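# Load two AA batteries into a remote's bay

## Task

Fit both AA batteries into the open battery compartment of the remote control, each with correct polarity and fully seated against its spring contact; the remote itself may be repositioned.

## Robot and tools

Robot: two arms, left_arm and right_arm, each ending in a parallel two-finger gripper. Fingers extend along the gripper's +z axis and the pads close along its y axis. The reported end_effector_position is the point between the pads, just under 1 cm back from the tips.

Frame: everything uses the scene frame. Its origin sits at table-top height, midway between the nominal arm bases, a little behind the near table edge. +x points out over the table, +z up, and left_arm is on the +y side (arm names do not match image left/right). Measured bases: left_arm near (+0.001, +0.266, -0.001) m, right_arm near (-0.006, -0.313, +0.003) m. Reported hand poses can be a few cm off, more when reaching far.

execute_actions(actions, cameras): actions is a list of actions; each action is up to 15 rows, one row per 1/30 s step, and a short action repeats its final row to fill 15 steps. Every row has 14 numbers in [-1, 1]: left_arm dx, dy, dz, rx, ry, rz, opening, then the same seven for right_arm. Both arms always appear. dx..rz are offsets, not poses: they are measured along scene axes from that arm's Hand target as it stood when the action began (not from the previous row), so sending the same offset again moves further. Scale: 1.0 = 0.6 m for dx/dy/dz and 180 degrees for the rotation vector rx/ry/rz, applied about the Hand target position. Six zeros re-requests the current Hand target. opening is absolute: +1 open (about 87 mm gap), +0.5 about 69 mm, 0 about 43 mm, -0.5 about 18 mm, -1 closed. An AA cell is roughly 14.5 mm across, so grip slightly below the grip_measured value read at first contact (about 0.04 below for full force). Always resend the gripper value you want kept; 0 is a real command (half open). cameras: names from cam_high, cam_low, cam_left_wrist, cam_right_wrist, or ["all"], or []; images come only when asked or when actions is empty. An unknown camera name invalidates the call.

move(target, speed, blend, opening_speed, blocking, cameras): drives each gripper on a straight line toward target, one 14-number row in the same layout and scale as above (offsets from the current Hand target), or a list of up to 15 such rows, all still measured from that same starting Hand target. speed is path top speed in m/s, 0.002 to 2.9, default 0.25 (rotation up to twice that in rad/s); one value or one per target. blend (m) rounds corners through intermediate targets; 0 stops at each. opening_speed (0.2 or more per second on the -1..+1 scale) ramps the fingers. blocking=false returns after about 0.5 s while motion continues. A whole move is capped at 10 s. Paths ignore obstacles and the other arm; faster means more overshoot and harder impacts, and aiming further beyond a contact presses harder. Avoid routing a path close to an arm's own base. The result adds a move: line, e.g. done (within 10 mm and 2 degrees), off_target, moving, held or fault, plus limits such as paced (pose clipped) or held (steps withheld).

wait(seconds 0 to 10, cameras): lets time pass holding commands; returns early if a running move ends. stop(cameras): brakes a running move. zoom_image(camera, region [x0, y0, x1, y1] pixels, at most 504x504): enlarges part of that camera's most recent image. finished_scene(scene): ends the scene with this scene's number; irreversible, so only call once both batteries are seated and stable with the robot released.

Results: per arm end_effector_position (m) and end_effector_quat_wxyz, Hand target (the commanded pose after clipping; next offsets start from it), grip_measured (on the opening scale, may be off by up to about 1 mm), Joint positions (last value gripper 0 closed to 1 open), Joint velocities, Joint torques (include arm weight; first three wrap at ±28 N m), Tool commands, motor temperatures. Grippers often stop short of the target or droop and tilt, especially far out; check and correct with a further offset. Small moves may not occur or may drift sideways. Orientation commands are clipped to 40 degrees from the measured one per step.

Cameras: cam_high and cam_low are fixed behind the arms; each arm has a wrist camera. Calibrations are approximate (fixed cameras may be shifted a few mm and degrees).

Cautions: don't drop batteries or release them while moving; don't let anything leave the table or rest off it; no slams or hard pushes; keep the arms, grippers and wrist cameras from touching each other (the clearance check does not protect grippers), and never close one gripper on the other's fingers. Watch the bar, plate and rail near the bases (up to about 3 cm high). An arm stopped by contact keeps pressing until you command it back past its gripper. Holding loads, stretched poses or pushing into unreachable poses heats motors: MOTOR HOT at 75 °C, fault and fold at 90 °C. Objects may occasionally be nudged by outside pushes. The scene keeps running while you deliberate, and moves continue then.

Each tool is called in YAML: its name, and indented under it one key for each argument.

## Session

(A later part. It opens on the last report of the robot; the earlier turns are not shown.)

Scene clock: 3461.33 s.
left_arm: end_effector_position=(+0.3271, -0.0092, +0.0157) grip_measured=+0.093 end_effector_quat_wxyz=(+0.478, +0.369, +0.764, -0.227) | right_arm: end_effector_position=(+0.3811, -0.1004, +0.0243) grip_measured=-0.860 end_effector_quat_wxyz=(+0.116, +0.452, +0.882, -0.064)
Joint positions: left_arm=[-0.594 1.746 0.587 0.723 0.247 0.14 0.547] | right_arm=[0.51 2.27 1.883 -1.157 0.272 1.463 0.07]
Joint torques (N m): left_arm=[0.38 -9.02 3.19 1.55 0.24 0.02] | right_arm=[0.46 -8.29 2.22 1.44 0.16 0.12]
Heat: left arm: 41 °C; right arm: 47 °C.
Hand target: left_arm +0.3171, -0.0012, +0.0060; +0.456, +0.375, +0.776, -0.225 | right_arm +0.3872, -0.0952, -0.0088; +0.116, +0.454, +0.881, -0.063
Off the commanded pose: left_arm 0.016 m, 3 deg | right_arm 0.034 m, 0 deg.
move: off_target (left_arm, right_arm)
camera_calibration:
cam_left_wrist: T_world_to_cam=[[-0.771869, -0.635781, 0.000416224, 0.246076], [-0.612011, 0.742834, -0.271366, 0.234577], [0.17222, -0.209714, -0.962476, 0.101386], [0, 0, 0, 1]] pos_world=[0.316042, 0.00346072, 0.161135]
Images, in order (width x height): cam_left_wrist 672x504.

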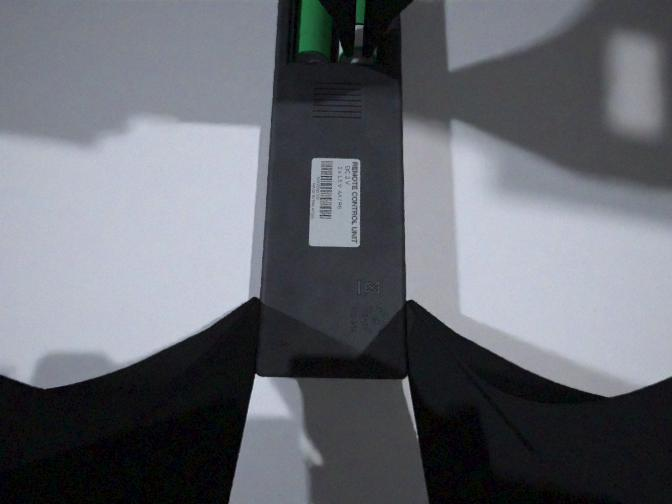

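move:
  target: [0, 0, 0, 0, 0, 0, -0.05, 0.0, 0.0, 0.12, 0, 0, 0, -0.86]
  speed: 0.08
  cameras: ["cam_right_wrist", "cam_left_wrist"]

zoom_image:
  camera: "cam_right_wrist"
  region: [240, 100, 420, 280]

zoom_image:
  camera: "cam_left_wrist"
  region: [280, 0, 430, 90]

Scene clock: 3491.50 s.
left_arm: end_effector_position=(+0.3271, -0.0092, +0.0157) grip_measured=+0.093 end_effector_quat_wxyz=(+0.478, +0.369, +0.764, -0.227) | right_arm: end_effector_position=(+0.3854, -0.0982, +0.0619) grip_measured=-0.860 end_effector_quat_wxyz=(+0.116, +0.452, +0.882, -0.064)
Joint positions: left_arm=[-0.594 1.746 0.587 0.723 0.247 0.14 0.547] | right_arm=[0.51 2.278 2.046 -1.311 0.272 1.462 0.07]
Joint torques (N m): left_arm=[0.39 -9.03 3.25 1.56 0.24 0.02] | right_arm=[0.5 -12.04 8.29 0.31 0.17 0.12]
Heat: left arm: 41 °C; right arm: 44 °C.
Hand target: left_arm +0.3171, -0.0012, +0.0060; +0.456, +0.375, +0.776, -0.225 | right_arm +0.3872, -0.0951, +0.0633; +0.116, +0.454, +0.881, -0.063
Off the commanded pose: left_arm 0.016 m, 3 deg | right_arm 0.004 m, 0 deg.
move: off_target (left_arm)
camera_calibration:
cam_left_wrist: T_world_to_cam=[[-0.771869, -0.635781, 0.000416224, 0.246076], [-0.612011, 0.742834, -0.271366, 0.234577], [0.17222, -0.209714, -0.962476, 0.101386], [0, 0, 0, 1]] pos_world=[0.316042, 0.00346072, 0.161135]
cam_right_wrist: T_world_to_cam=[[-0.808594, -0.588367, -0.000256839, 0.252865], [-0.485228, 0.666602, 0.565859, 0.238678], [-0.332762, 0.457674, -0.824502, 0.371255], [0, 0, 0, 1]] pos_world=[0.443818, -0.180239, 0.171107]
Images, in order (width x height): cam_left_wrist 672x504, cam_right_wrist 672x504.

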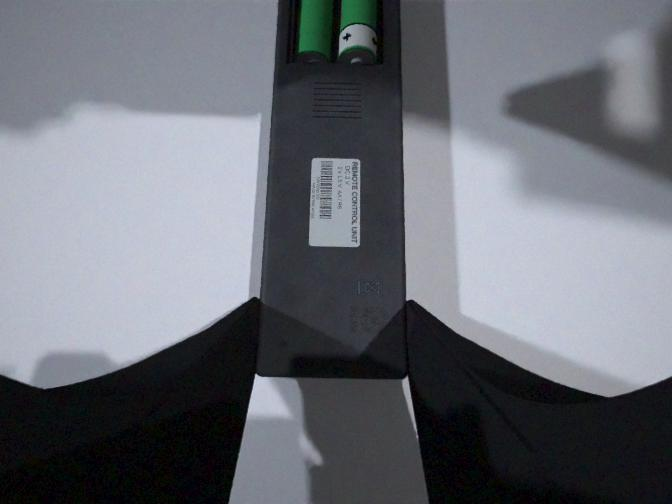

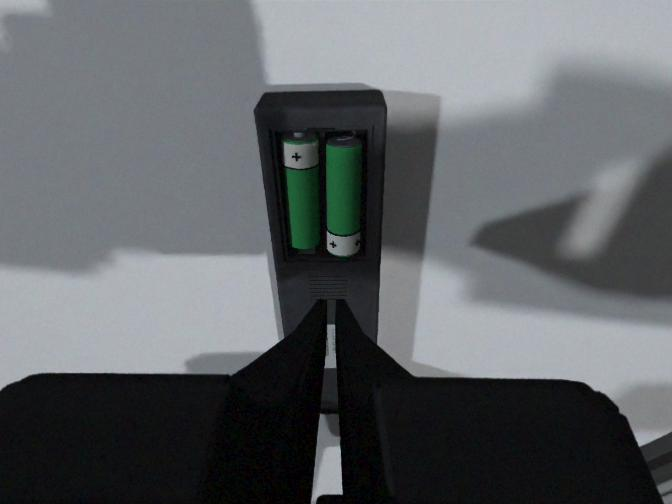

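Scaled by 2.800.

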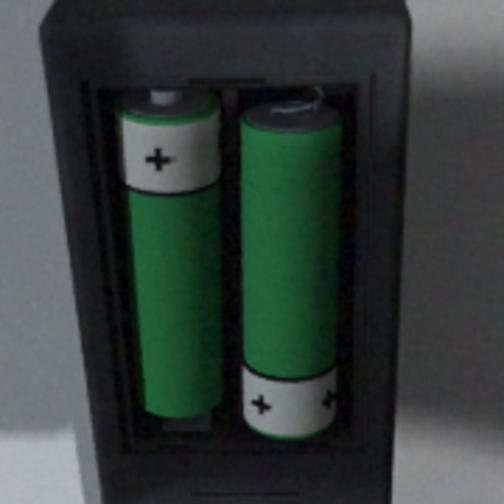

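Scaled by 3.360.

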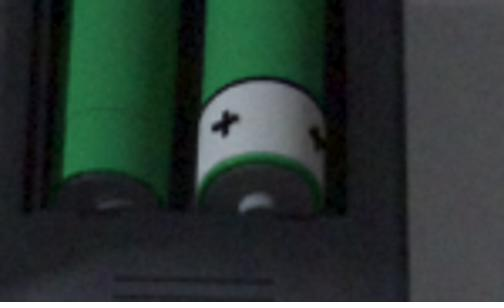

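move:
  target: [0, 0, 0, 0, 0, 0, -0.05, -0.0015, 0.0095, -0.038, 0, 0, 0, -0.96]
  speed: 0.08
  cameras: ["cam_right_wrist"]

zoom_image:
  camera: "cam_right_wrist"
  region: [230, 180, 440, 390]

Scene clock: 3516.00 s.
left_arm: end_effector_position=(+0.3271, -0.0092, +0.0157) grip_measured=+0.093 end_effector_quat_wxyz=(+0.478, +0.369, +0.764, -0.227) | right_arm: end_effector_position=(+0.3848, -0.0945, +0.0479) grip_measured=-0.960 end_effector_quat_wxyz=(+0.115, +0.449, +0.883, -0.065)
Joint positions: left_arm=[-0.594 1.746 0.587 0.723 0.247 0.14 0.547] | right_arm=[0.517 2.292 2.013 -1.27 0.272 1.466 0.02]
Joint torques (N m): left_arm=[0.38 -9.05 3.23 1.55 0.24 0.02] | right_arm=[0.92 -12.04 5.46 0.63 0.17 0.21]
Heat: left arm: 40 °C; right arm: 45 °C.
Hand target: left_arm +0.3171, -0.0012, +0.0060; +0.456, +0.375, +0.776, -0.225 | right_arm +0.3862, -0.0895, +0.0405; +0.116, +0.454, +0.881, -0.063
Off the commanded pose: left_arm 0.016 m, 3 deg | right_arm 0.009 m, 1 deg.
move: off_target (left_arm)
camera_calibration:
cam_right_wrist: T_world_to_cam=[[-0.806043, -0.591845, 0.00373516, 0.253137], [-0.486092, 0.66559, 0.566308, 0.244088], [-0.337652, 0.454653, -0.824186, 0.359354], [0, 0, 0, 1]] pos_world=[0.444025, -0.176026, 0.157]
Images, in order (width x height): cam_right_wrist 672x504.

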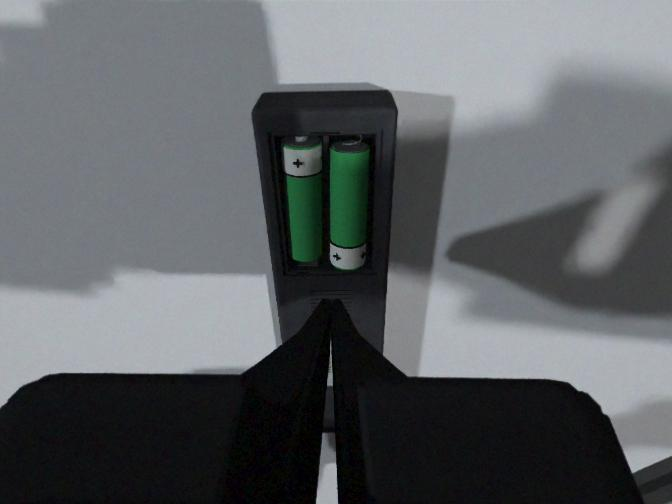

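Scaled by 2.400.

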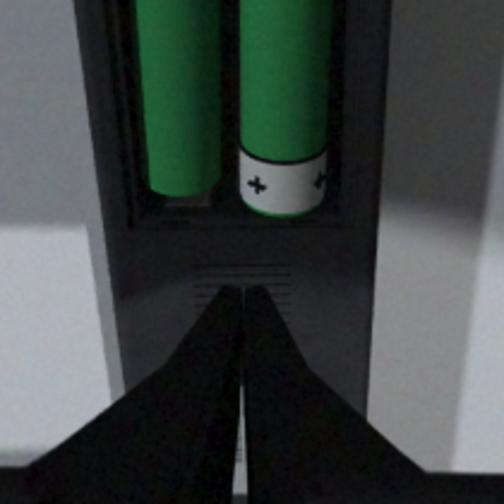

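move:
  target: [0, 0, 0, 0, 0, 0, -0.05, 0, 0, -0.022, 0, 0, 0, -0.96]
  speed: 0.06
  cameras: ["cam_right_wrist"]

zoom_image:
  camera: "cam_right_wrist"
  region: [230, 180, 440, 390]

Scene clock: 3523.23 s.
left_arm: end_effector_position=(+0.3271, -0.0092, +0.0157) grip_measured=+0.093 end_effector_quat_wxyz=(+0.478, +0.369, +0.764, -0.227) | right_arm: end_effector_position=(+0.3857, -0.0939, +0.0373) grip_measured=-0.960 end_effector_quat_wxyz=(+0.117, +0.450, +0.883, -0.062)
Joint positions: left_arm=[-0.594 1.746 0.587 0.723 0.247 0.14 0.547] | right_arm=[0.517 2.292 1.971 -1.221 0.272 1.466 0.02]
Joint torques (N m): left_arm=[0.39 -9.05 3.23 1.56 0.24 0.03] | right_arm=[0.9 -11.54 5.35 0.66 0.17 0.22]
Heat: left arm: 40 °C; right arm: 45 °C.
Hand target: left_arm +0.3171, -0.0012, +0.0060; +0.456, +0.375, +0.776, -0.225 | right_arm +0.3863, -0.0894, +0.0273; +0.116, +0.454, +0.881, -0.063
Off the commanded pose: left_arm 0.016 m, 3 deg | right_arm 0.011 m, 1 deg.
move: off_target (left_arm, right_arm)
camera_calibration:
cam_right_wrist: T_world_to_cam=[[-0.806081, -0.591797, -0.00307787, 0.25446], [-0.4894, 0.663664, 0.565718, 0.251207], [-0.332748, 0.457521, -0.824593, 0.349071], [0, 0, 0, 1]] pos_world=[0.444209, -0.175836, 0.146512]
Images, in order (width x height): cam_right_wrist 672x504.

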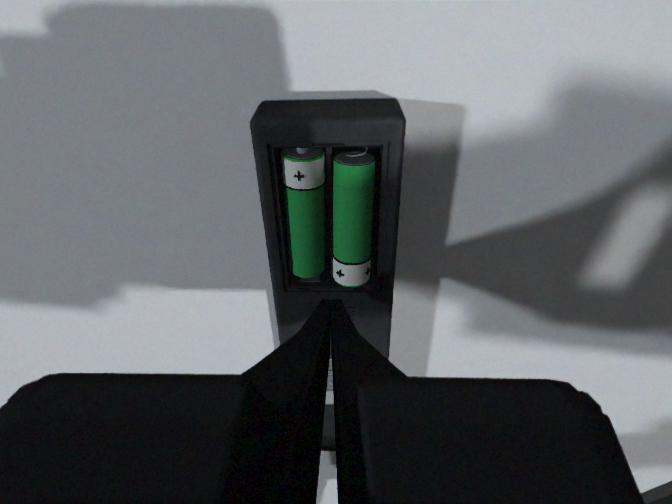

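Scaled by 2.400.

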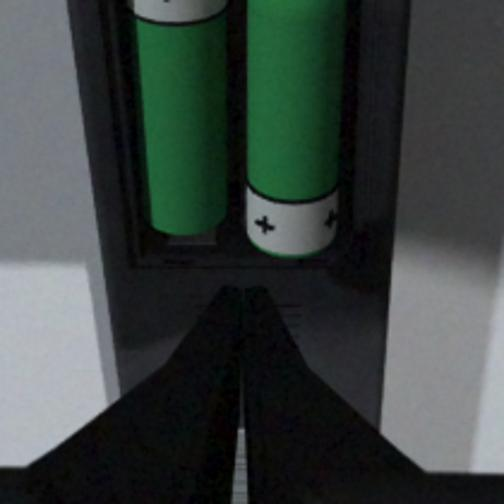

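move:
  target: [0, 0, 0, 0, 0, 0, -0.05, -0.004, -0.003, -0.02, 0, 0, 0, -0.96]
  speed: 0.06
  cameras: ["cam_right_wrist"]

zoom_image:
  camera: "cam_right_wrist"
  region: [230, 180, 440, 390]

Scene clock: 3530.20 s.
left_arm: end_effector_position=(+0.3271, -0.0092, +0.0157) grip_measured=+0.093 end_effector_quat_wxyz=(+0.478, +0.369, +0.764, -0.227) | right_arm: end_effector_position=(+0.3818, -0.0960, +0.0256) grip_measured=-0.960 end_effector_quat_wxyz=(+0.114, +0.449, +0.884, -0.067)
Joint positions: left_arm=[-0.594 1.746 0.587 0.723 0.247 0.14 0.547] | right_arm=[0.517 2.292 1.924 -1.186 0.272 1.466 0.02]
Joint torques (N m): left_arm=[0.4 -9.03 3.25 1.56 0.23 0.03] | right_arm=[0.79 -12.03 4.36 0.83 0.17 0.2]
Heat: left arm: 40 °C; right arm: 44 °C.
Hand target: left_arm +0.3171, -0.0012, +0.0060; +0.456, +0.375, +0.776, -0.225 | right_arm +0.3838, -0.0913, +0.0152; +0.116, +0.453, +0.882, -0.063
Off the commanded pose: left_arm 0.016 m, 3 deg | right_arm 0.012 m, 1 deg.
move: off_target (left_arm, right_arm)
camera_calibration:
cam_right_wrist: T_world_to_cam=[[-0.806018, -0.591823, 0.00902229, 0.249732], [-0.483483, 0.667107, 0.566756, 0.255486], [-0.341438, 0.452454, -0.823836, 0.341867], [0, 0, 0, 1]] pos_world=[0.441538, -0.177319, 0.134591]
Images, in order (width x height): cam_right_wrist 672x504.

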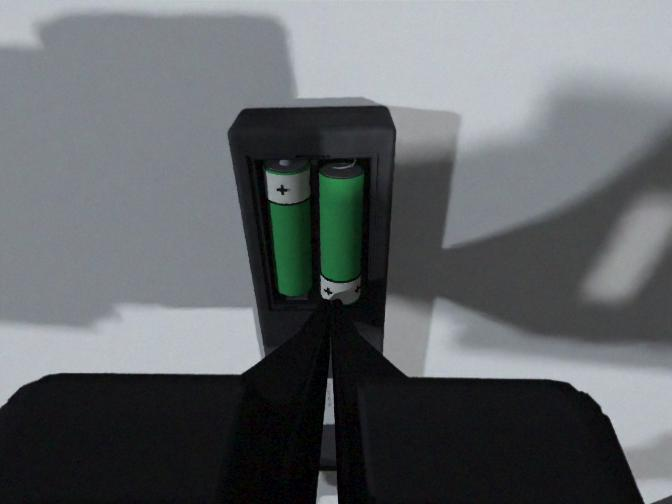

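Scaled by 2.400.

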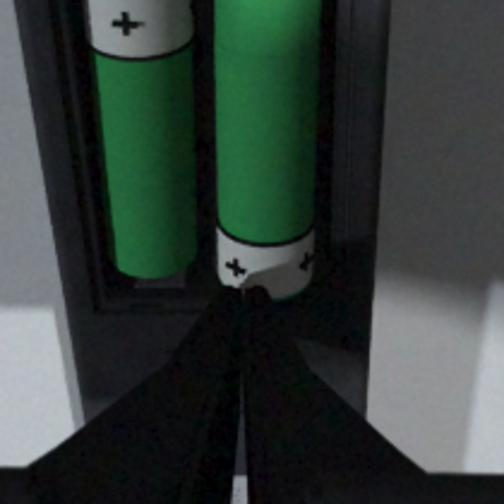

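move:
  target: [0, 0, 0, 0, 0, 0, -0.05, 0.003, 0.002, -0.02, 0, 0, 0, -0.96]
  speed: 0.05
  cameras: ["cam_right_wrist", "cam_left_wrist"]

zoom_image:
  camera: "cam_left_wrist"
  region: [280, 0, 430, 90]

zoom_image:
  camera: "cam_right_wrist"
  region: [230, 180, 440, 390]

Scene clock: 3543.40 s.
left_arm: end_effector_position=(+0.3271, -0.0092, +0.0157) grip_measured=+0.093 end_effector_quat_wxyz=(+0.478, +0.369, +0.764, -0.227) | right_arm: end_effector_position=(+0.3820, -0.0960, +0.0247) grip_measured=-0.960 end_effector_quat_wxyz=(+0.114, +0.449, +0.884, -0.067)
Joint positions: left_arm=[-0.594 1.746 0.587 0.723 0.247 0.14 0.547] | right_arm=[0.517 2.292 1.92 -1.182 0.272 1.466 0.02]
Joint torques (N m): left_arm=[0.4 -9.06 3.22 1.55 0.24 0.03] | right_arm=[0.81 -10.45 3 1.16 0.16 0.21]
Heat: left arm: 40 °C; right arm: 44 °C.
Hand target: left_arm +0.3171, -0.0012, +0.0060; +0.456, +0.375, +0.776, -0.225 | right_arm +0.3857, -0.0900, +0.0033; +0.116, +0.453, +0.882, -0.063
Off the commanded pose: left_arm 0.016 m, 3 deg | right_arm 0.023 m, 1 deg.
move: off_target (left_arm, right_arm)
camera_calibration:
cam_left_wrist: T_world_to_cam=[[-0.771869, -0.635781, 0.000416224, 0.246076], [-0.612011, 0.742834, -0.271366, 0.234577], [0.17222, -0.209714, -0.962476, 0.101386], [0, 0, 0, 1]] pos_world=[0.316042, 0.00346072, 0.161135]
cam_right_wrist: T_world_to_cam=[[-0.806017, -0.591841, 0.00787253, 0.249886], [-0.484057, 0.666766, 0.566667, 0.256143], [-0.340626, 0.452933, -0.823909, 0.340946], [0, 0, 0, 1]] pos_world=[0.441535, -0.17732, 0.133793]
Images, in order (width x height): cam_left_wrist 672x504, cam_right_wrist 672x504.

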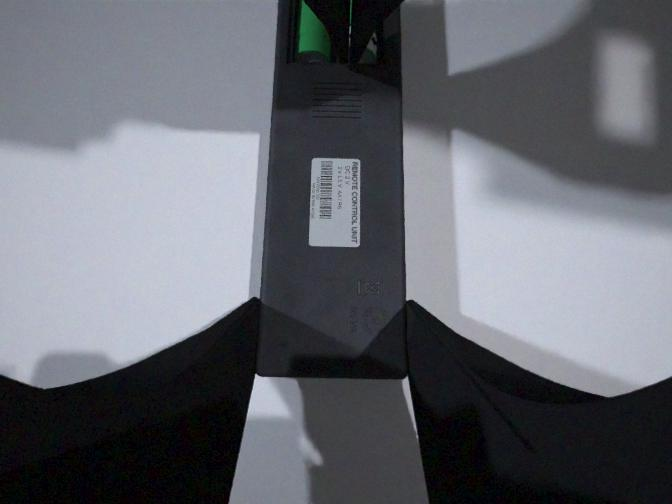

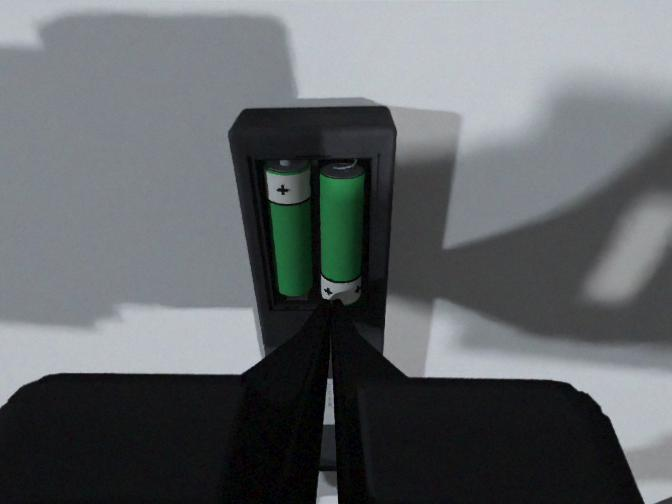

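Scaled by 3.360.

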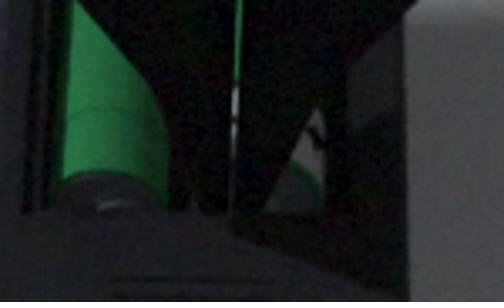

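Scaled by 2.400.

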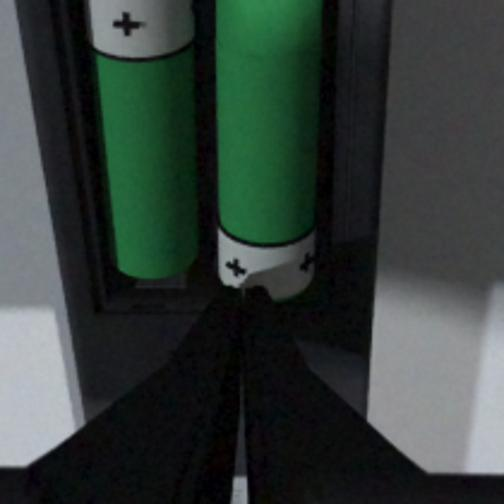

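move:
  target: [0, 0, 0, 0, 0, 0, -0.05, 0.0, 0.0, -0.025, 0, 0, 0, -0.96]
  speed: 0.05
  cameras: ["cam_right_wrist", "cam_left_wrist"]

zoom_image:
  camera: "cam_left_wrist"
  region: [280, 0, 430, 90]

zoom_image:
  camera: "cam_right_wrist"
  region: [230, 180, 440, 390]

Scene clock: 3549.57 s.
left_arm: end_effector_position=(+0.3271, -0.0092, +0.0157) grip_measured=+0.093 end_effector_quat_wxyz=(+0.478, +0.369, +0.764, -0.227) | right_arm: end_effector_position=(+0.3818, -0.0960, +0.0239) grip_measured=-0.960 end_effector_quat_wxyz=(+0.118, +0.450, +0.883, -0.060)
Joint positions: left_arm=[-0.594 1.746 0.587 0.723 0.247 0.14 0.547] | right_arm=[0.517 2.274 1.887 -1.15 0.272 1.466 0.02]
Joint torques (N m): left_arm=[0.39 -9.03 3.25 1.55 0.24 0.02] | right_arm=[0.77 -7.87 1.96 1.41 0.17 0.2]
Heat: left arm: 40 °C; right arm: 44 °C.
Hand target: left_arm +0.3171, -0.0012, +0.0060; +0.456, +0.375, +0.776, -0.225 | right_arm +0.3855, -0.0901, -0.0118; +0.116, +0.453, +0.882, -0.063
Off the commanded pose: left_arm 0.016 m, 3 deg | right_arm 0.036 m, 1 deg.
move: off_target (left_arm, right_arm)
camera_calibration:
cam_left_wrist: T_world_to_cam=[[-0.771869, -0.635781, 0.000416224, 0.246076], [-0.612011, 0.742834, -0.271366, 0.234577], [0.17222, -0.209714, -0.962476, 0.101386], [0, 0, 0, 1]] pos_world=[0.316042, 0.00346072, 0.161135]
cam_right_wrist: T_world_to_cam=[[-0.806074, -0.591765, -0.00763809, 0.250129], [-0.491626, 0.662374, 0.5653, 0.259076], [-0.329465, 0.459429, -0.82485, 0.336625], [0, 0, 0, 1]] pos_world=[0.439897, -0.178243, 0.13312]
Images, in order (width x height): cam_left_wrist 672x504, cam_right_wrist 672x504.

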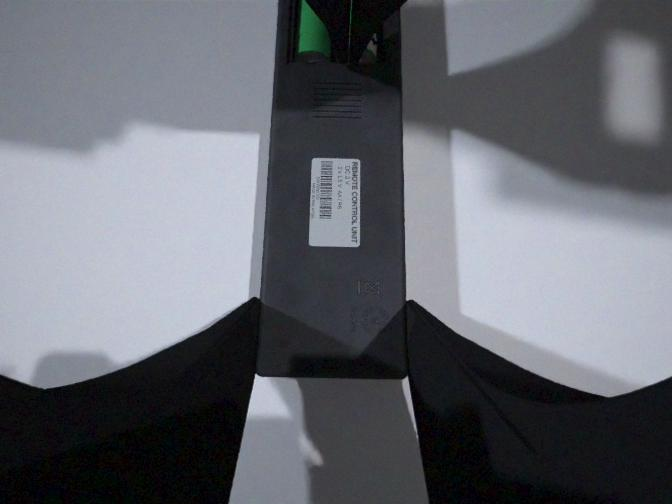

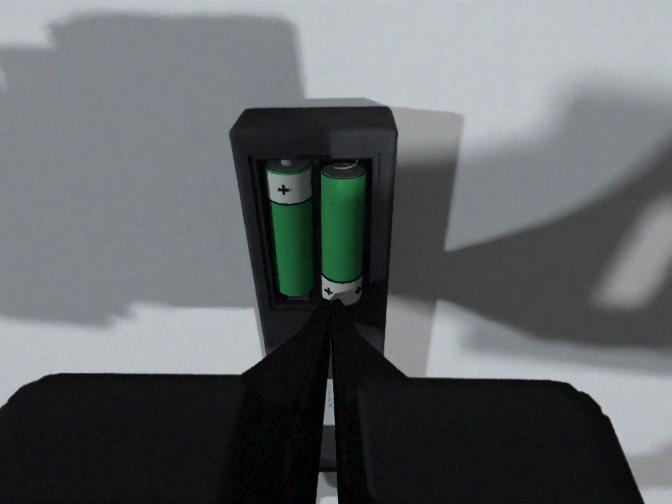

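Scaled by 3.360.

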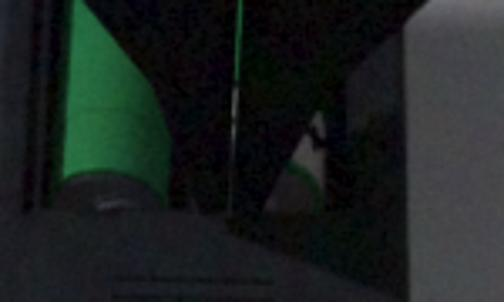

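Scaled by 2.400.

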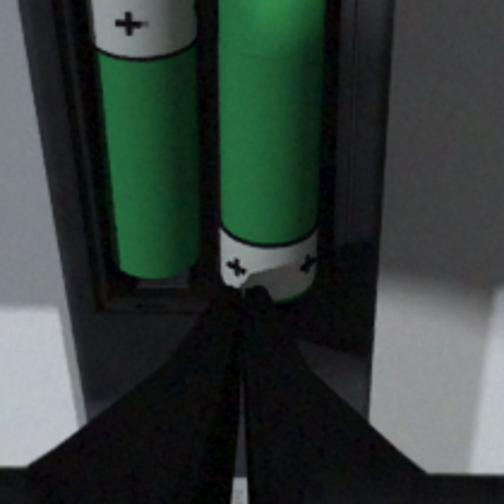

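move:
  target:
    - [0, 0, 0, 0, 0, 0, -0.05, 0.0, 0.0, 0.075, 0, 0, 0, -0.96]
    - [0, 0, 0, 0, 0, 0, -0.05, 0.0095, 0.0065, 0.068, 0, 0, 0, -1.0]
  speed: 0.06
  cameras: ["cam_right_wrist", "cam_left_wrist"]

zoom_image:
  camera: "cam_left_wrist"
  region: [270, 0, 420, 90]

zoom_image:
  camera: "cam_right_wrist"
  region: [230, 150, 440, 360]

Scene clock: 3596.30 s.
left_arm: end_effector_position=(+0.3271, -0.0092, +0.0157) grip_measured=+0.093 end_effector_quat_wxyz=(+0.478, +0.369, +0.764, -0.227) | right_arm: end_effector_position=(+0.3897, -0.0910, +0.0291) grip_measured=-0.982 end_effector_quat_wxyz=(+0.115, +0.450, +0.883, -0.063)
Joint positions: left_arm=[-0.594 1.746 0.587 0.723 0.247 0.14 0.547] | right_arm=[0.517 2.323 1.991 -1.214 0.27 1.467 0.009]
Joint torques (N m): left_arm=[0.39 -9.06 3.21 1.56 0.23 0.03] | right_arm=[0.96 -12.05 8.38 0.27 0.19 0.21]
Heat: left arm: 40 °C; right arm: 40 °C.
Hand target: left_arm +0.3171, -0.0012, +0.0060; +0.456, +0.375, +0.776, -0.225 | right_arm +0.3913, -0.0861, +0.0289; +0.115, +0.453, +0.882, -0.063
Off the commanded pose: left_arm 0.016 m, 3 deg | right_arm 0.005 m, 0 deg.
move: off_target (left_arm)
camera_calibration:
cam_left_wrist: T_world_to_cam=[[-0.771869, -0.635781, 0.000416224, 0.246076], [-0.612011, 0.742834, -0.271366, 0.234577], [0.17222, -0.209714, -0.962476, 0.101386], [0, 0, 0, 1]] pos_world=[0.316042, 0.00346072, 0.161135]
cam_right_wrist: T_world_to_cam=[[-0.8067, -0.590961, -0.000236841, 0.259675], [-0.486525, 0.66391, 0.567906, 0.254773], [-0.335453, 0.458245, -0.823094, 0.343377], [0, 0, 0, 1]] pos_world=[0.44862, -0.173039, 0.138006]
Images, in order (width x height): cam_left_wrist 672x504, cam_right_wrist 672x504.

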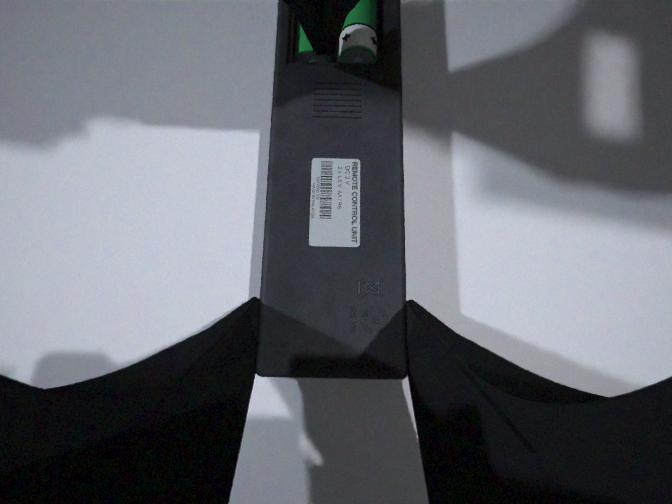

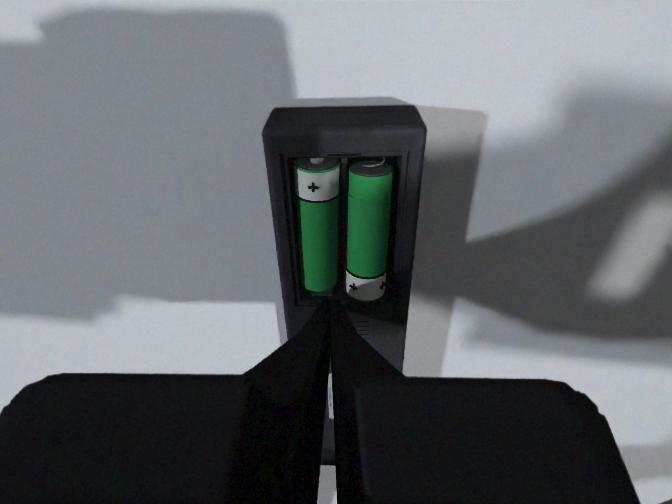

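Scaled by 3.360.

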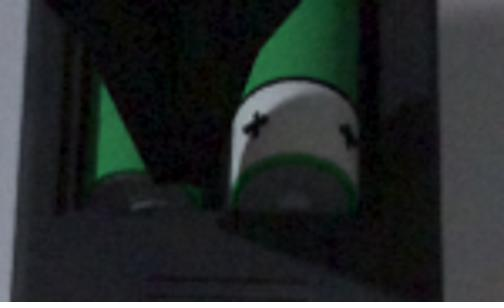

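Scaled by 2.400.

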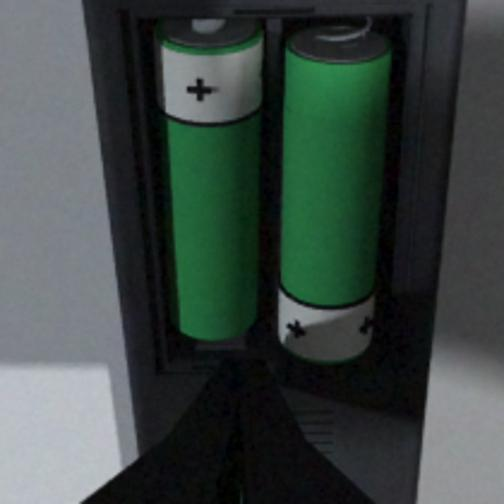

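execute_actions:
  actions: []
  cameras: ["cam_left_wrist","cam_right_wrist"]

zoom_image:
  camera: "cam_right_wrist"
  region: [240, 140, 440, 320]

zoom_image:
  camera: "cam_left_wrist"
  region: [280, 0, 430, 90]

Scene clock: 3631.27 s.
left_arm: end_effector_position=(+0.3271, -0.0092, +0.0157) grip_measured=+0.093 end_effector_quat_wxyz=(+0.478, +0.369, +0.764, -0.227) | right_arm: end_effector_position=(+0.3897, -0.0910, +0.0291) grip_measured=-0.982 end_effector_quat_wxyz=(+0.115, +0.450, +0.883, -0.063)
Joint positions: left_arm=[-0.594 1.746 0.587 0.723 0.247 0.14 0.547] | right_arm=[0.517 2.323 1.991 -1.214 0.27 1.467 0.009]
Joint velocities: within noise
Joint torques (N m): left_arm=[0.39 -9.03 3.25 1.56 0.24 0.02] | right_arm=[0.96 -12.08 8.4 0.27 0.18 0.2]
Motor temperatures (°C): left_arm=[23 40 26 29 20 20 21] | right_arm=[23 46 33 22 21 21 23]
Heat: left arm: 40 °C; right arm: 46 °C.
Hand target: left_arm +0.3171, -0.0012, +0.0060; +0.456, +0.375, +0.776, -0.225 | right_arm +0.3913, -0.0861, +0.0289; +0.115, +0.453, +0.882, -0.063
Tool commands: left_gripper/opening=-0.05 right_gripper/opening=-1.0
Off the commanded pose: left_arm 0.016 m, 3 deg | right_arm 0.005 m, 0 deg.
camera_calibration:
cam_left_wrist: T_world_to_cam=[[-0.771869, -0.635781, 0.000416224, 0.246076], [-0.612011, 0.742834, -0.271366, 0.234577], [0.17222, -0.209714, -0.962476, 0.101386], [0, 0, 0, 1]] pos_world=[0.316042, 0.00346072, 0.161135]
cam_right_wrist: T_world_to_cam=[[-0.8067, -0.590961, -0.000236841, 0.259675], [-0.486525, 0.66391, 0.567906, 0.254773], [-0.335453, 0.458245, -0.823094, 0.343377], [0, 0, 0, 1]] pos_world=[0.44862, -0.173039, 0.138006]
Images, in order (width x height): cam_left_wrist 672x504, cam_right_wrist 672x504.

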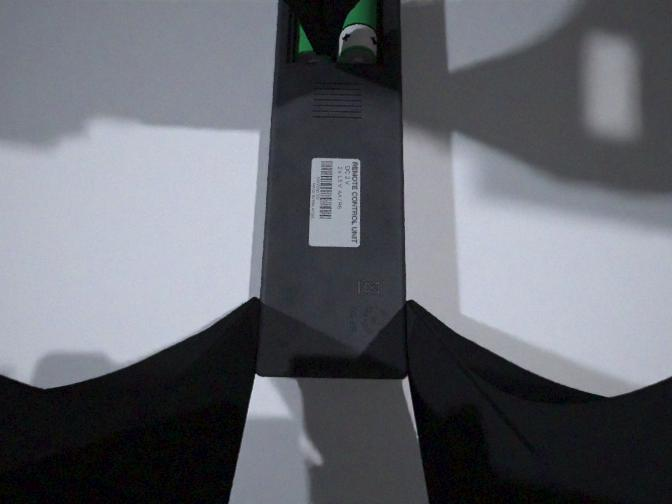

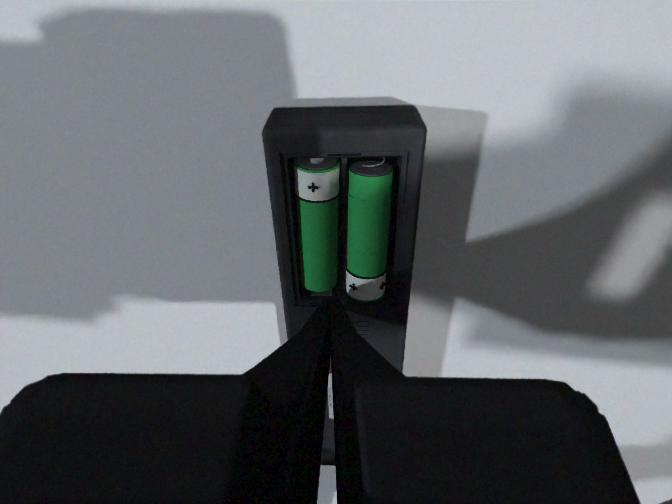

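Scaled by 2.520.

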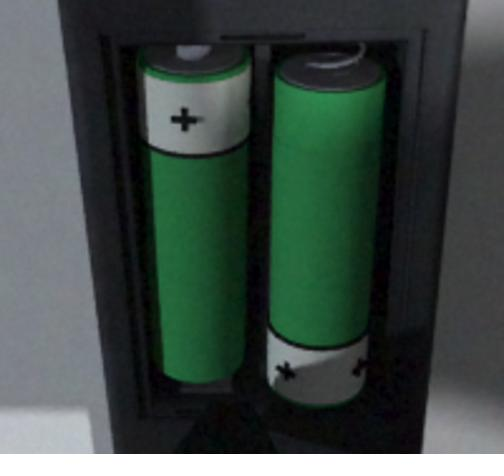

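Scaled by 3.360.

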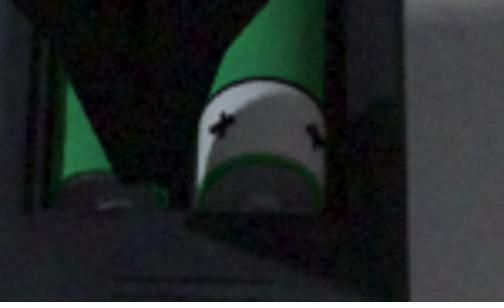

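zoom_image:
  camera: "cam_right_wrist"
  region: [280, 240, 410, 320]

zoom_image:
  camera: "cam_left_wrist"
  region: [270, 20, 410, 90]

Scaled by 3.877.

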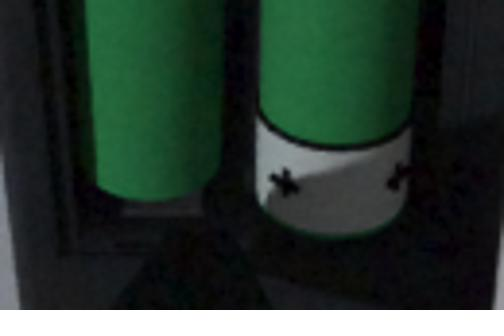

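Scaled by 3.600.

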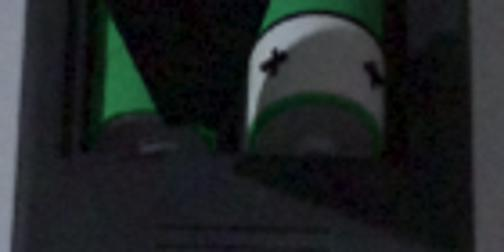

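move:
  target:
    - [0,0,0,0,0,0,-0.05,0.0,0.0,0.02,0,0,0,-0.9]
    - [0,0,0,0,0,0,-0.05,-0.0137,-0.0095,0.02,0,0,0,-0.9]
  speed: 0.06
  opening_speed: 0.5
  cameras: ["cam_right_wrist"]

zoom_image:
  camera: "cam_right_wrist"
  region: [240, 140, 440, 320]

Scene clock: 3713.40 s.
left_arm: end_effector_position=(+0.3271, -0.0092, +0.0157) grip_measured=+0.093 end_effector_quat_wxyz=(+0.478, +0.369, +0.764, -0.227) | right_arm: end_effector_position=(+0.3791, -0.0972, +0.0277) grip_measured=-0.900 end_effector_quat_wxyz=(+0.103, +0.447, +0.885, -0.083)
Joint positions: left_arm=[-0.594 1.746 0.587 0.723 0.247 0.14 0.547] | right_arm=[0.517 2.323 1.984 -1.255 0.27 1.467 0.05]
Joint torques (N m): left_arm=[0.39 -9.05 3.25 1.56 0.23 0.02] | right_arm=[0.8 -16.95 5.33 0.5 0.18 0.2]
Heat: left arm: 40 °C; right arm: 49 °C.
Hand target: left_arm +0.3171, -0.0012, +0.0060; +0.456, +0.375, +0.776, -0.225 | right_arm +0.3831, -0.0918, +0.0410; +0.116, +0.453, +0.882, -0.063
Off the commanded pose: left_arm 0.016 m, 3 deg | right_arm 0.015 m, 3 deg.
move: off_target (left_arm, right_arm)
camera_calibration:
cam_right_wrist: T_world_to_cam=[[-0.805539, -0.590661, 0.0471891, 0.245684], [-0.463262, 0.67744, 0.571369, 0.246863], [-0.369453, 0.438399, -0.819336, 0.352312], [0, 0, 0, 1]] pos_world=[0.442434, -0.176572, 0.136018]
Images, in order (width x height): cam_right_wrist 672x504.

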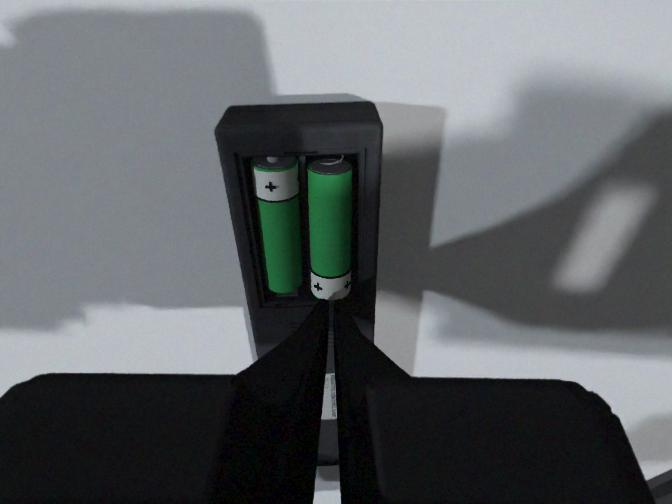

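Scaled by 2.520.

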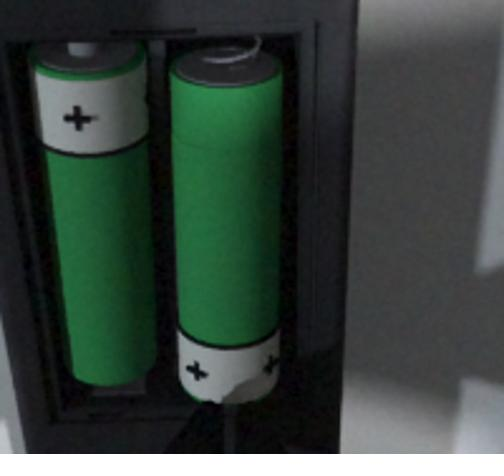

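move:
  target:
    - [0,0,0,0,0,0,-0.05,0.0095,-0.0137,0.0,0,0,0,-0.9]
    - [0,0,0,0,0,0,-0.05,0.0095,-0.0137,-0.025,0,0,0,-0.9]
  speed: 0.06
  cameras: ["cam_right_wrist"]

zoom_image:
  camera: "cam_right_wrist"
  region: [240, 140, 440, 320]

Scene clock: 3721.43 s.
left_arm: end_effector_position=(+0.3271, -0.0092, +0.0157) grip_measured=+0.093 end_effector_quat_wxyz=(+0.478, +0.369, +0.764, -0.227) | right_arm: end_effector_position=(+0.3811, -0.1000, +0.0252) grip_measured=-0.900 end_effector_quat_wxyz=(+0.105, +0.448, +0.884, -0.079)
Joint positions: left_arm=[-0.594 1.746 0.587 0.723 0.247 0.14 0.547] | right_arm=[0.509 2.313 1.958 -1.226 0.269 1.459 0.05]
Joint torques (N m): left_arm=[0.39 -9.03 3.28 1.56 0.25 0.02] | right_arm=[-0.55 -14.99 4 0.86 0.18 0.06]
Motor temperatures (°C): left_arm=[23 40 26 30 20 20 21] | right_arm=[23 52 35 21 20 21 23]
Heat: left arm: 40 °C; right arm: 52 °C.
Hand target: left_arm +0.3171, -0.0012, +0.0060; +0.456, +0.375, +0.776, -0.225 | right_arm +0.3887, -0.0999, +0.0261; +0.116, +0.453, +0.882, -0.062
Off the commanded pose: left_arm 0.016 m, 3 deg | right_arm 0.008 m, 2 deg.
move: off_target (left_arm)
camera_calibration:
cam_right_wrist: T_world_to_cam=[[-0.806328, -0.59031, 0.0369901, 0.246364], [-0.467682, 0.674613, 0.571113, 0.25259], [-0.362088, 0.443205, -0.820038, 0.349994], [0, 0, 0, 1]] pos_world=[0.443511, -0.180089, 0.133638]
Images, in order (width x height): cam_right_wrist 672x504.

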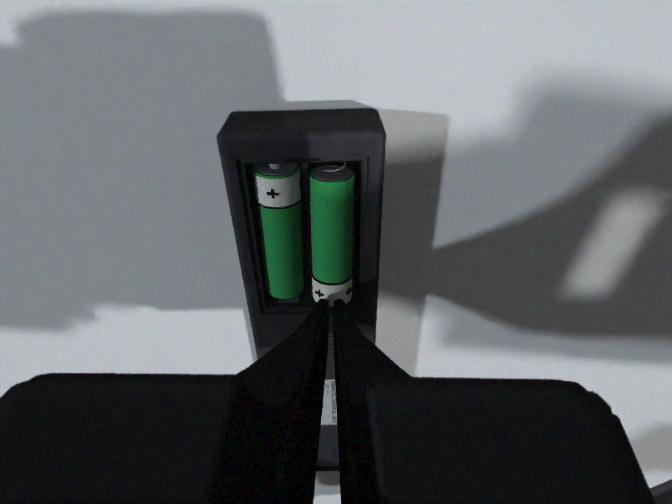

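Scaled by 2.520.

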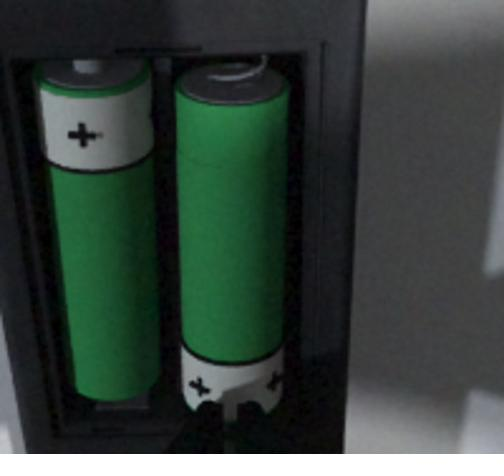

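move:
  target:
    - [0,0,0,0,0,0,-0.05,0.0057,-0.0082,0.006,0,0,0,-0.9]
    - [0,0,0,0,0,0,-0.05,0.0057,-0.0082,-0.012,0,0,0,-0.9]
    - [0,0,0,0,0,0,-0.05,0.0133,-0.0192,-0.018,0,0,0,-0.9]
  speed: 0.04
  cameras: ["cam_right_wrist","cam_left_wrist"]

zoom_image:
  camera: "cam_right_wrist"
  region: [240, 140, 440, 320]

zoom_image:
  camera: "cam_left_wrist"
  region: [280, 0, 430, 90]

Scene clock: 3732.70 s.
left_arm: end_effector_position=(+0.3271, -0.0092, +0.0157) grip_measured=+0.093 end_effector_quat_wxyz=(+0.478, +0.369, +0.764, -0.227) | right_arm: end_effector_position=(+0.3822, -0.1021, +0.0248) grip_measured=-0.900 end_effector_quat_wxyz=(+0.092, +0.444, +0.889, -0.065)
Joint positions: left_arm=[-0.594 1.746 0.587 0.723 0.247 0.14 0.547] | right_arm=[0.49 2.302 1.939 -1.203 0.233 1.427 0.05]
Joint torques (N m): left_arm=[0.39 -9.05 3.23 1.55 0.24 0.02] | right_arm=[-1.65 -12.97 3.47 1.09 0.5 0.04]
Heat: left arm: 40 °C; right arm: 51 °C.
Hand target: left_arm +0.3171, -0.0012, +0.0060; +0.456, +0.375, +0.776, -0.225 | right_arm +0.3967, -0.1116, +0.0153; +0.116, +0.454, +0.881, -0.063
Off the commanded pose: left_arm 0.016 m, 3 deg | right_arm 0.020 m, 3 deg.
move: off_target (left_arm, right_arm)
camera_calibration:
cam_left_wrist: T_world_to_cam=[[-0.771869, -0.635781, 0.000416224, 0.246076], [-0.612011, 0.742834, -0.271366, 0.234577], [0.17222, -0.209714, -0.962476, 0.101386], [0, 0, 0, 1]] pos_world=[0.316042, 0.00346072, 0.161135]
cam_right_wrist: T_world_to_cam=[[-0.799248, -0.600431, 0.0261618, 0.242545], [-0.468039, 0.649145, 0.599625, 0.251491], [-0.377016, 0.467004, -0.799853, 0.358542], [0, 0, 0, 1]] pos_world=[0.446737, -0.185063, 0.129635]
Images, in order (width x height): cam_left_wrist 672x504, cam_right_wrist 672x504.

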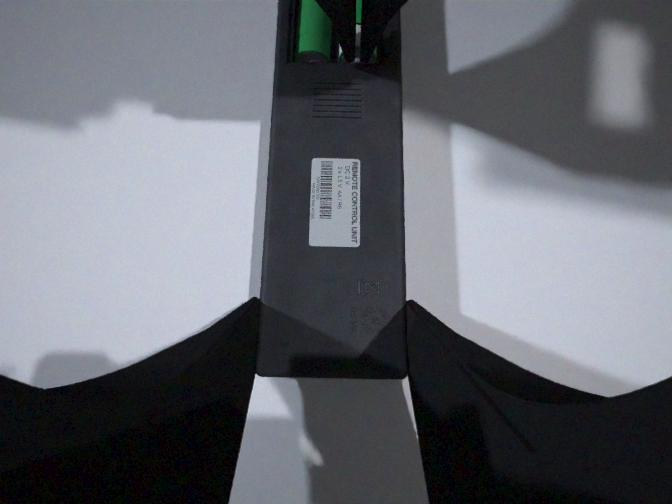

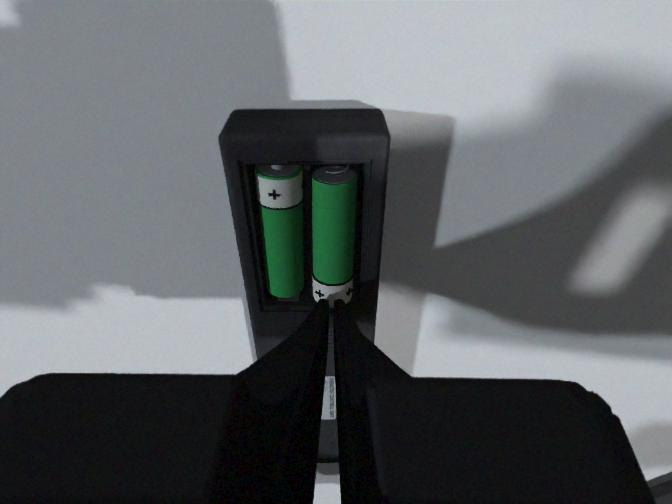

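Scaled by 2.520.

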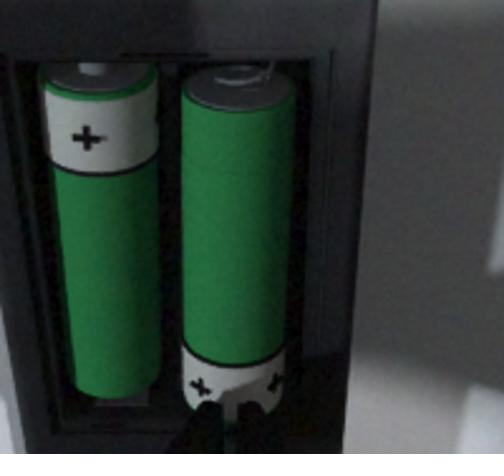

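Scaled by 3.360.

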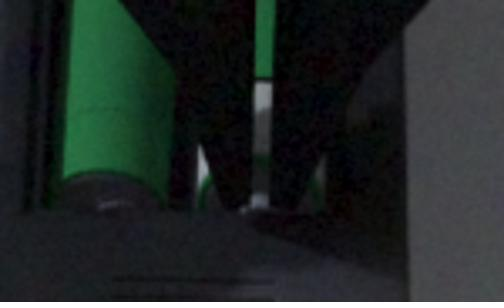

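move:
  target: [0,0,0,0,0,0,-0.05,-0.002,0.0029,0.037,0,0,0,-1.0]
  speed: 0.05
  opening_speed: 0.5
  cameras: ["cam_right_wrist","cam_left_wrist"]

zoom_image:
  camera: "cam_right_wrist"
  region: [240, 140, 440, 320]

zoom_image:
  camera: "cam_left_wrist"
  region: [280, 0, 430, 90]

Scene clock: 3766.13 s.
left_arm: end_effector_position=(+0.3271, -0.0092, +0.0157) grip_measured=+0.093 end_effector_quat_wxyz=(+0.478, +0.369, +0.764, -0.227) | right_arm: end_effector_position=(+0.3870, -0.1082, +0.0272) grip_measured=-0.982 end_effector_quat_wxyz=(+0.100, +0.448, +0.886, -0.069)
Joint positions: left_arm=[-0.594 1.746 0.587 0.723 0.247 0.14 0.547] | right_arm=[0.48 2.302 1.948 -1.208 0.25 1.426 0.009]
Joint torques (N m): left_arm=[0.4 -9.03 3.26 1.57 0.24 0.03] | right_arm=[-0.18 -14.35 8.17 0.31 0.34 0.11]
Motor temperatures (°C): left_arm=[23 40 26 30 20 20 21] | right_arm=[23 47 31 22 20 21 23]
Heat: left arm: 40 °C; right arm: 47 °C.
Hand target: left_arm +0.3171, -0.0012, +0.0060; +0.456, +0.375, +0.776, -0.225 | right_arm +0.3955, -0.1098, +0.0374; +0.116, +0.453, +0.882, -0.063
Off the commanded pose: left_arm 0.016 m, 3 deg | right_arm 0.013 m, 2 deg.
move: off_target (left_arm, right_arm)
camera_calibration:
cam_left_wrist: T_world_to_cam=[[-0.771869, -0.635781, 0.000416224, 0.246076], [-0.612011, 0.742834, -0.271366, 0.234577], [0.17222, -0.209714, -0.962476, 0.101386], [0, 0, 0, 1]] pos_world=[0.316042, 0.00346072, 0.161135]
cam_right_wrist: T_world_to_cam=[[-0.805077, -0.59268, 0.0241312, 0.245785], [-0.469209, 0.661192, 0.585378, 0.258422], [-0.362897, 0.459952, -0.810401, 0.359274], [0, 0, 0, 1]] pos_world=[0.449509, -0.190444, 0.13395]
Images, in order (width x height): cam_left_wrist 672x504, cam_right_wrist 672x504.

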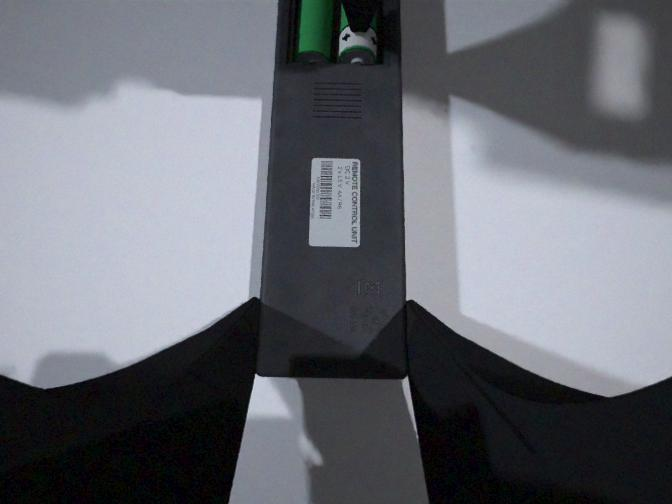

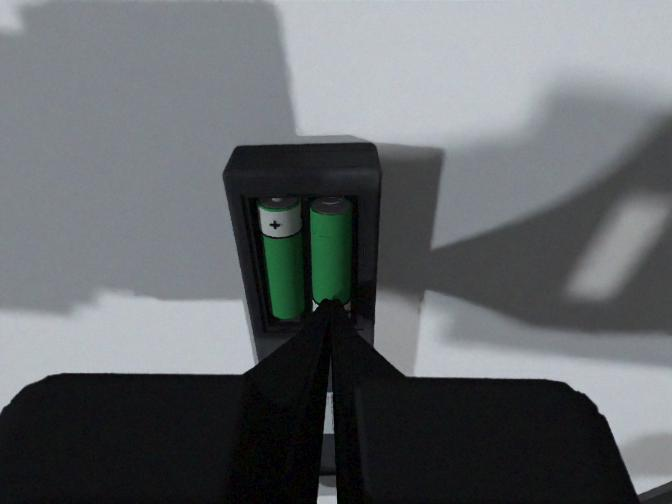

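Scaled by 2.520.

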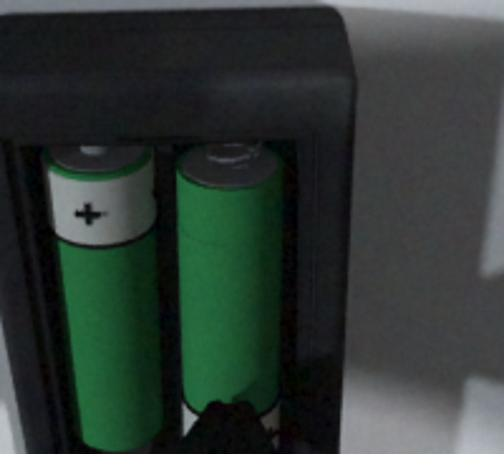

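Scaled by 3.360.

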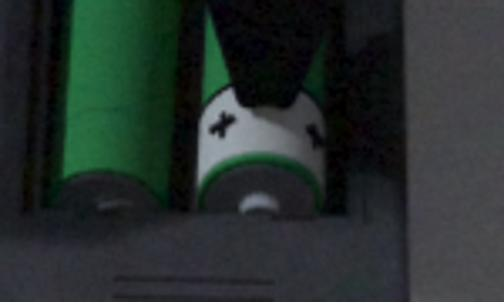

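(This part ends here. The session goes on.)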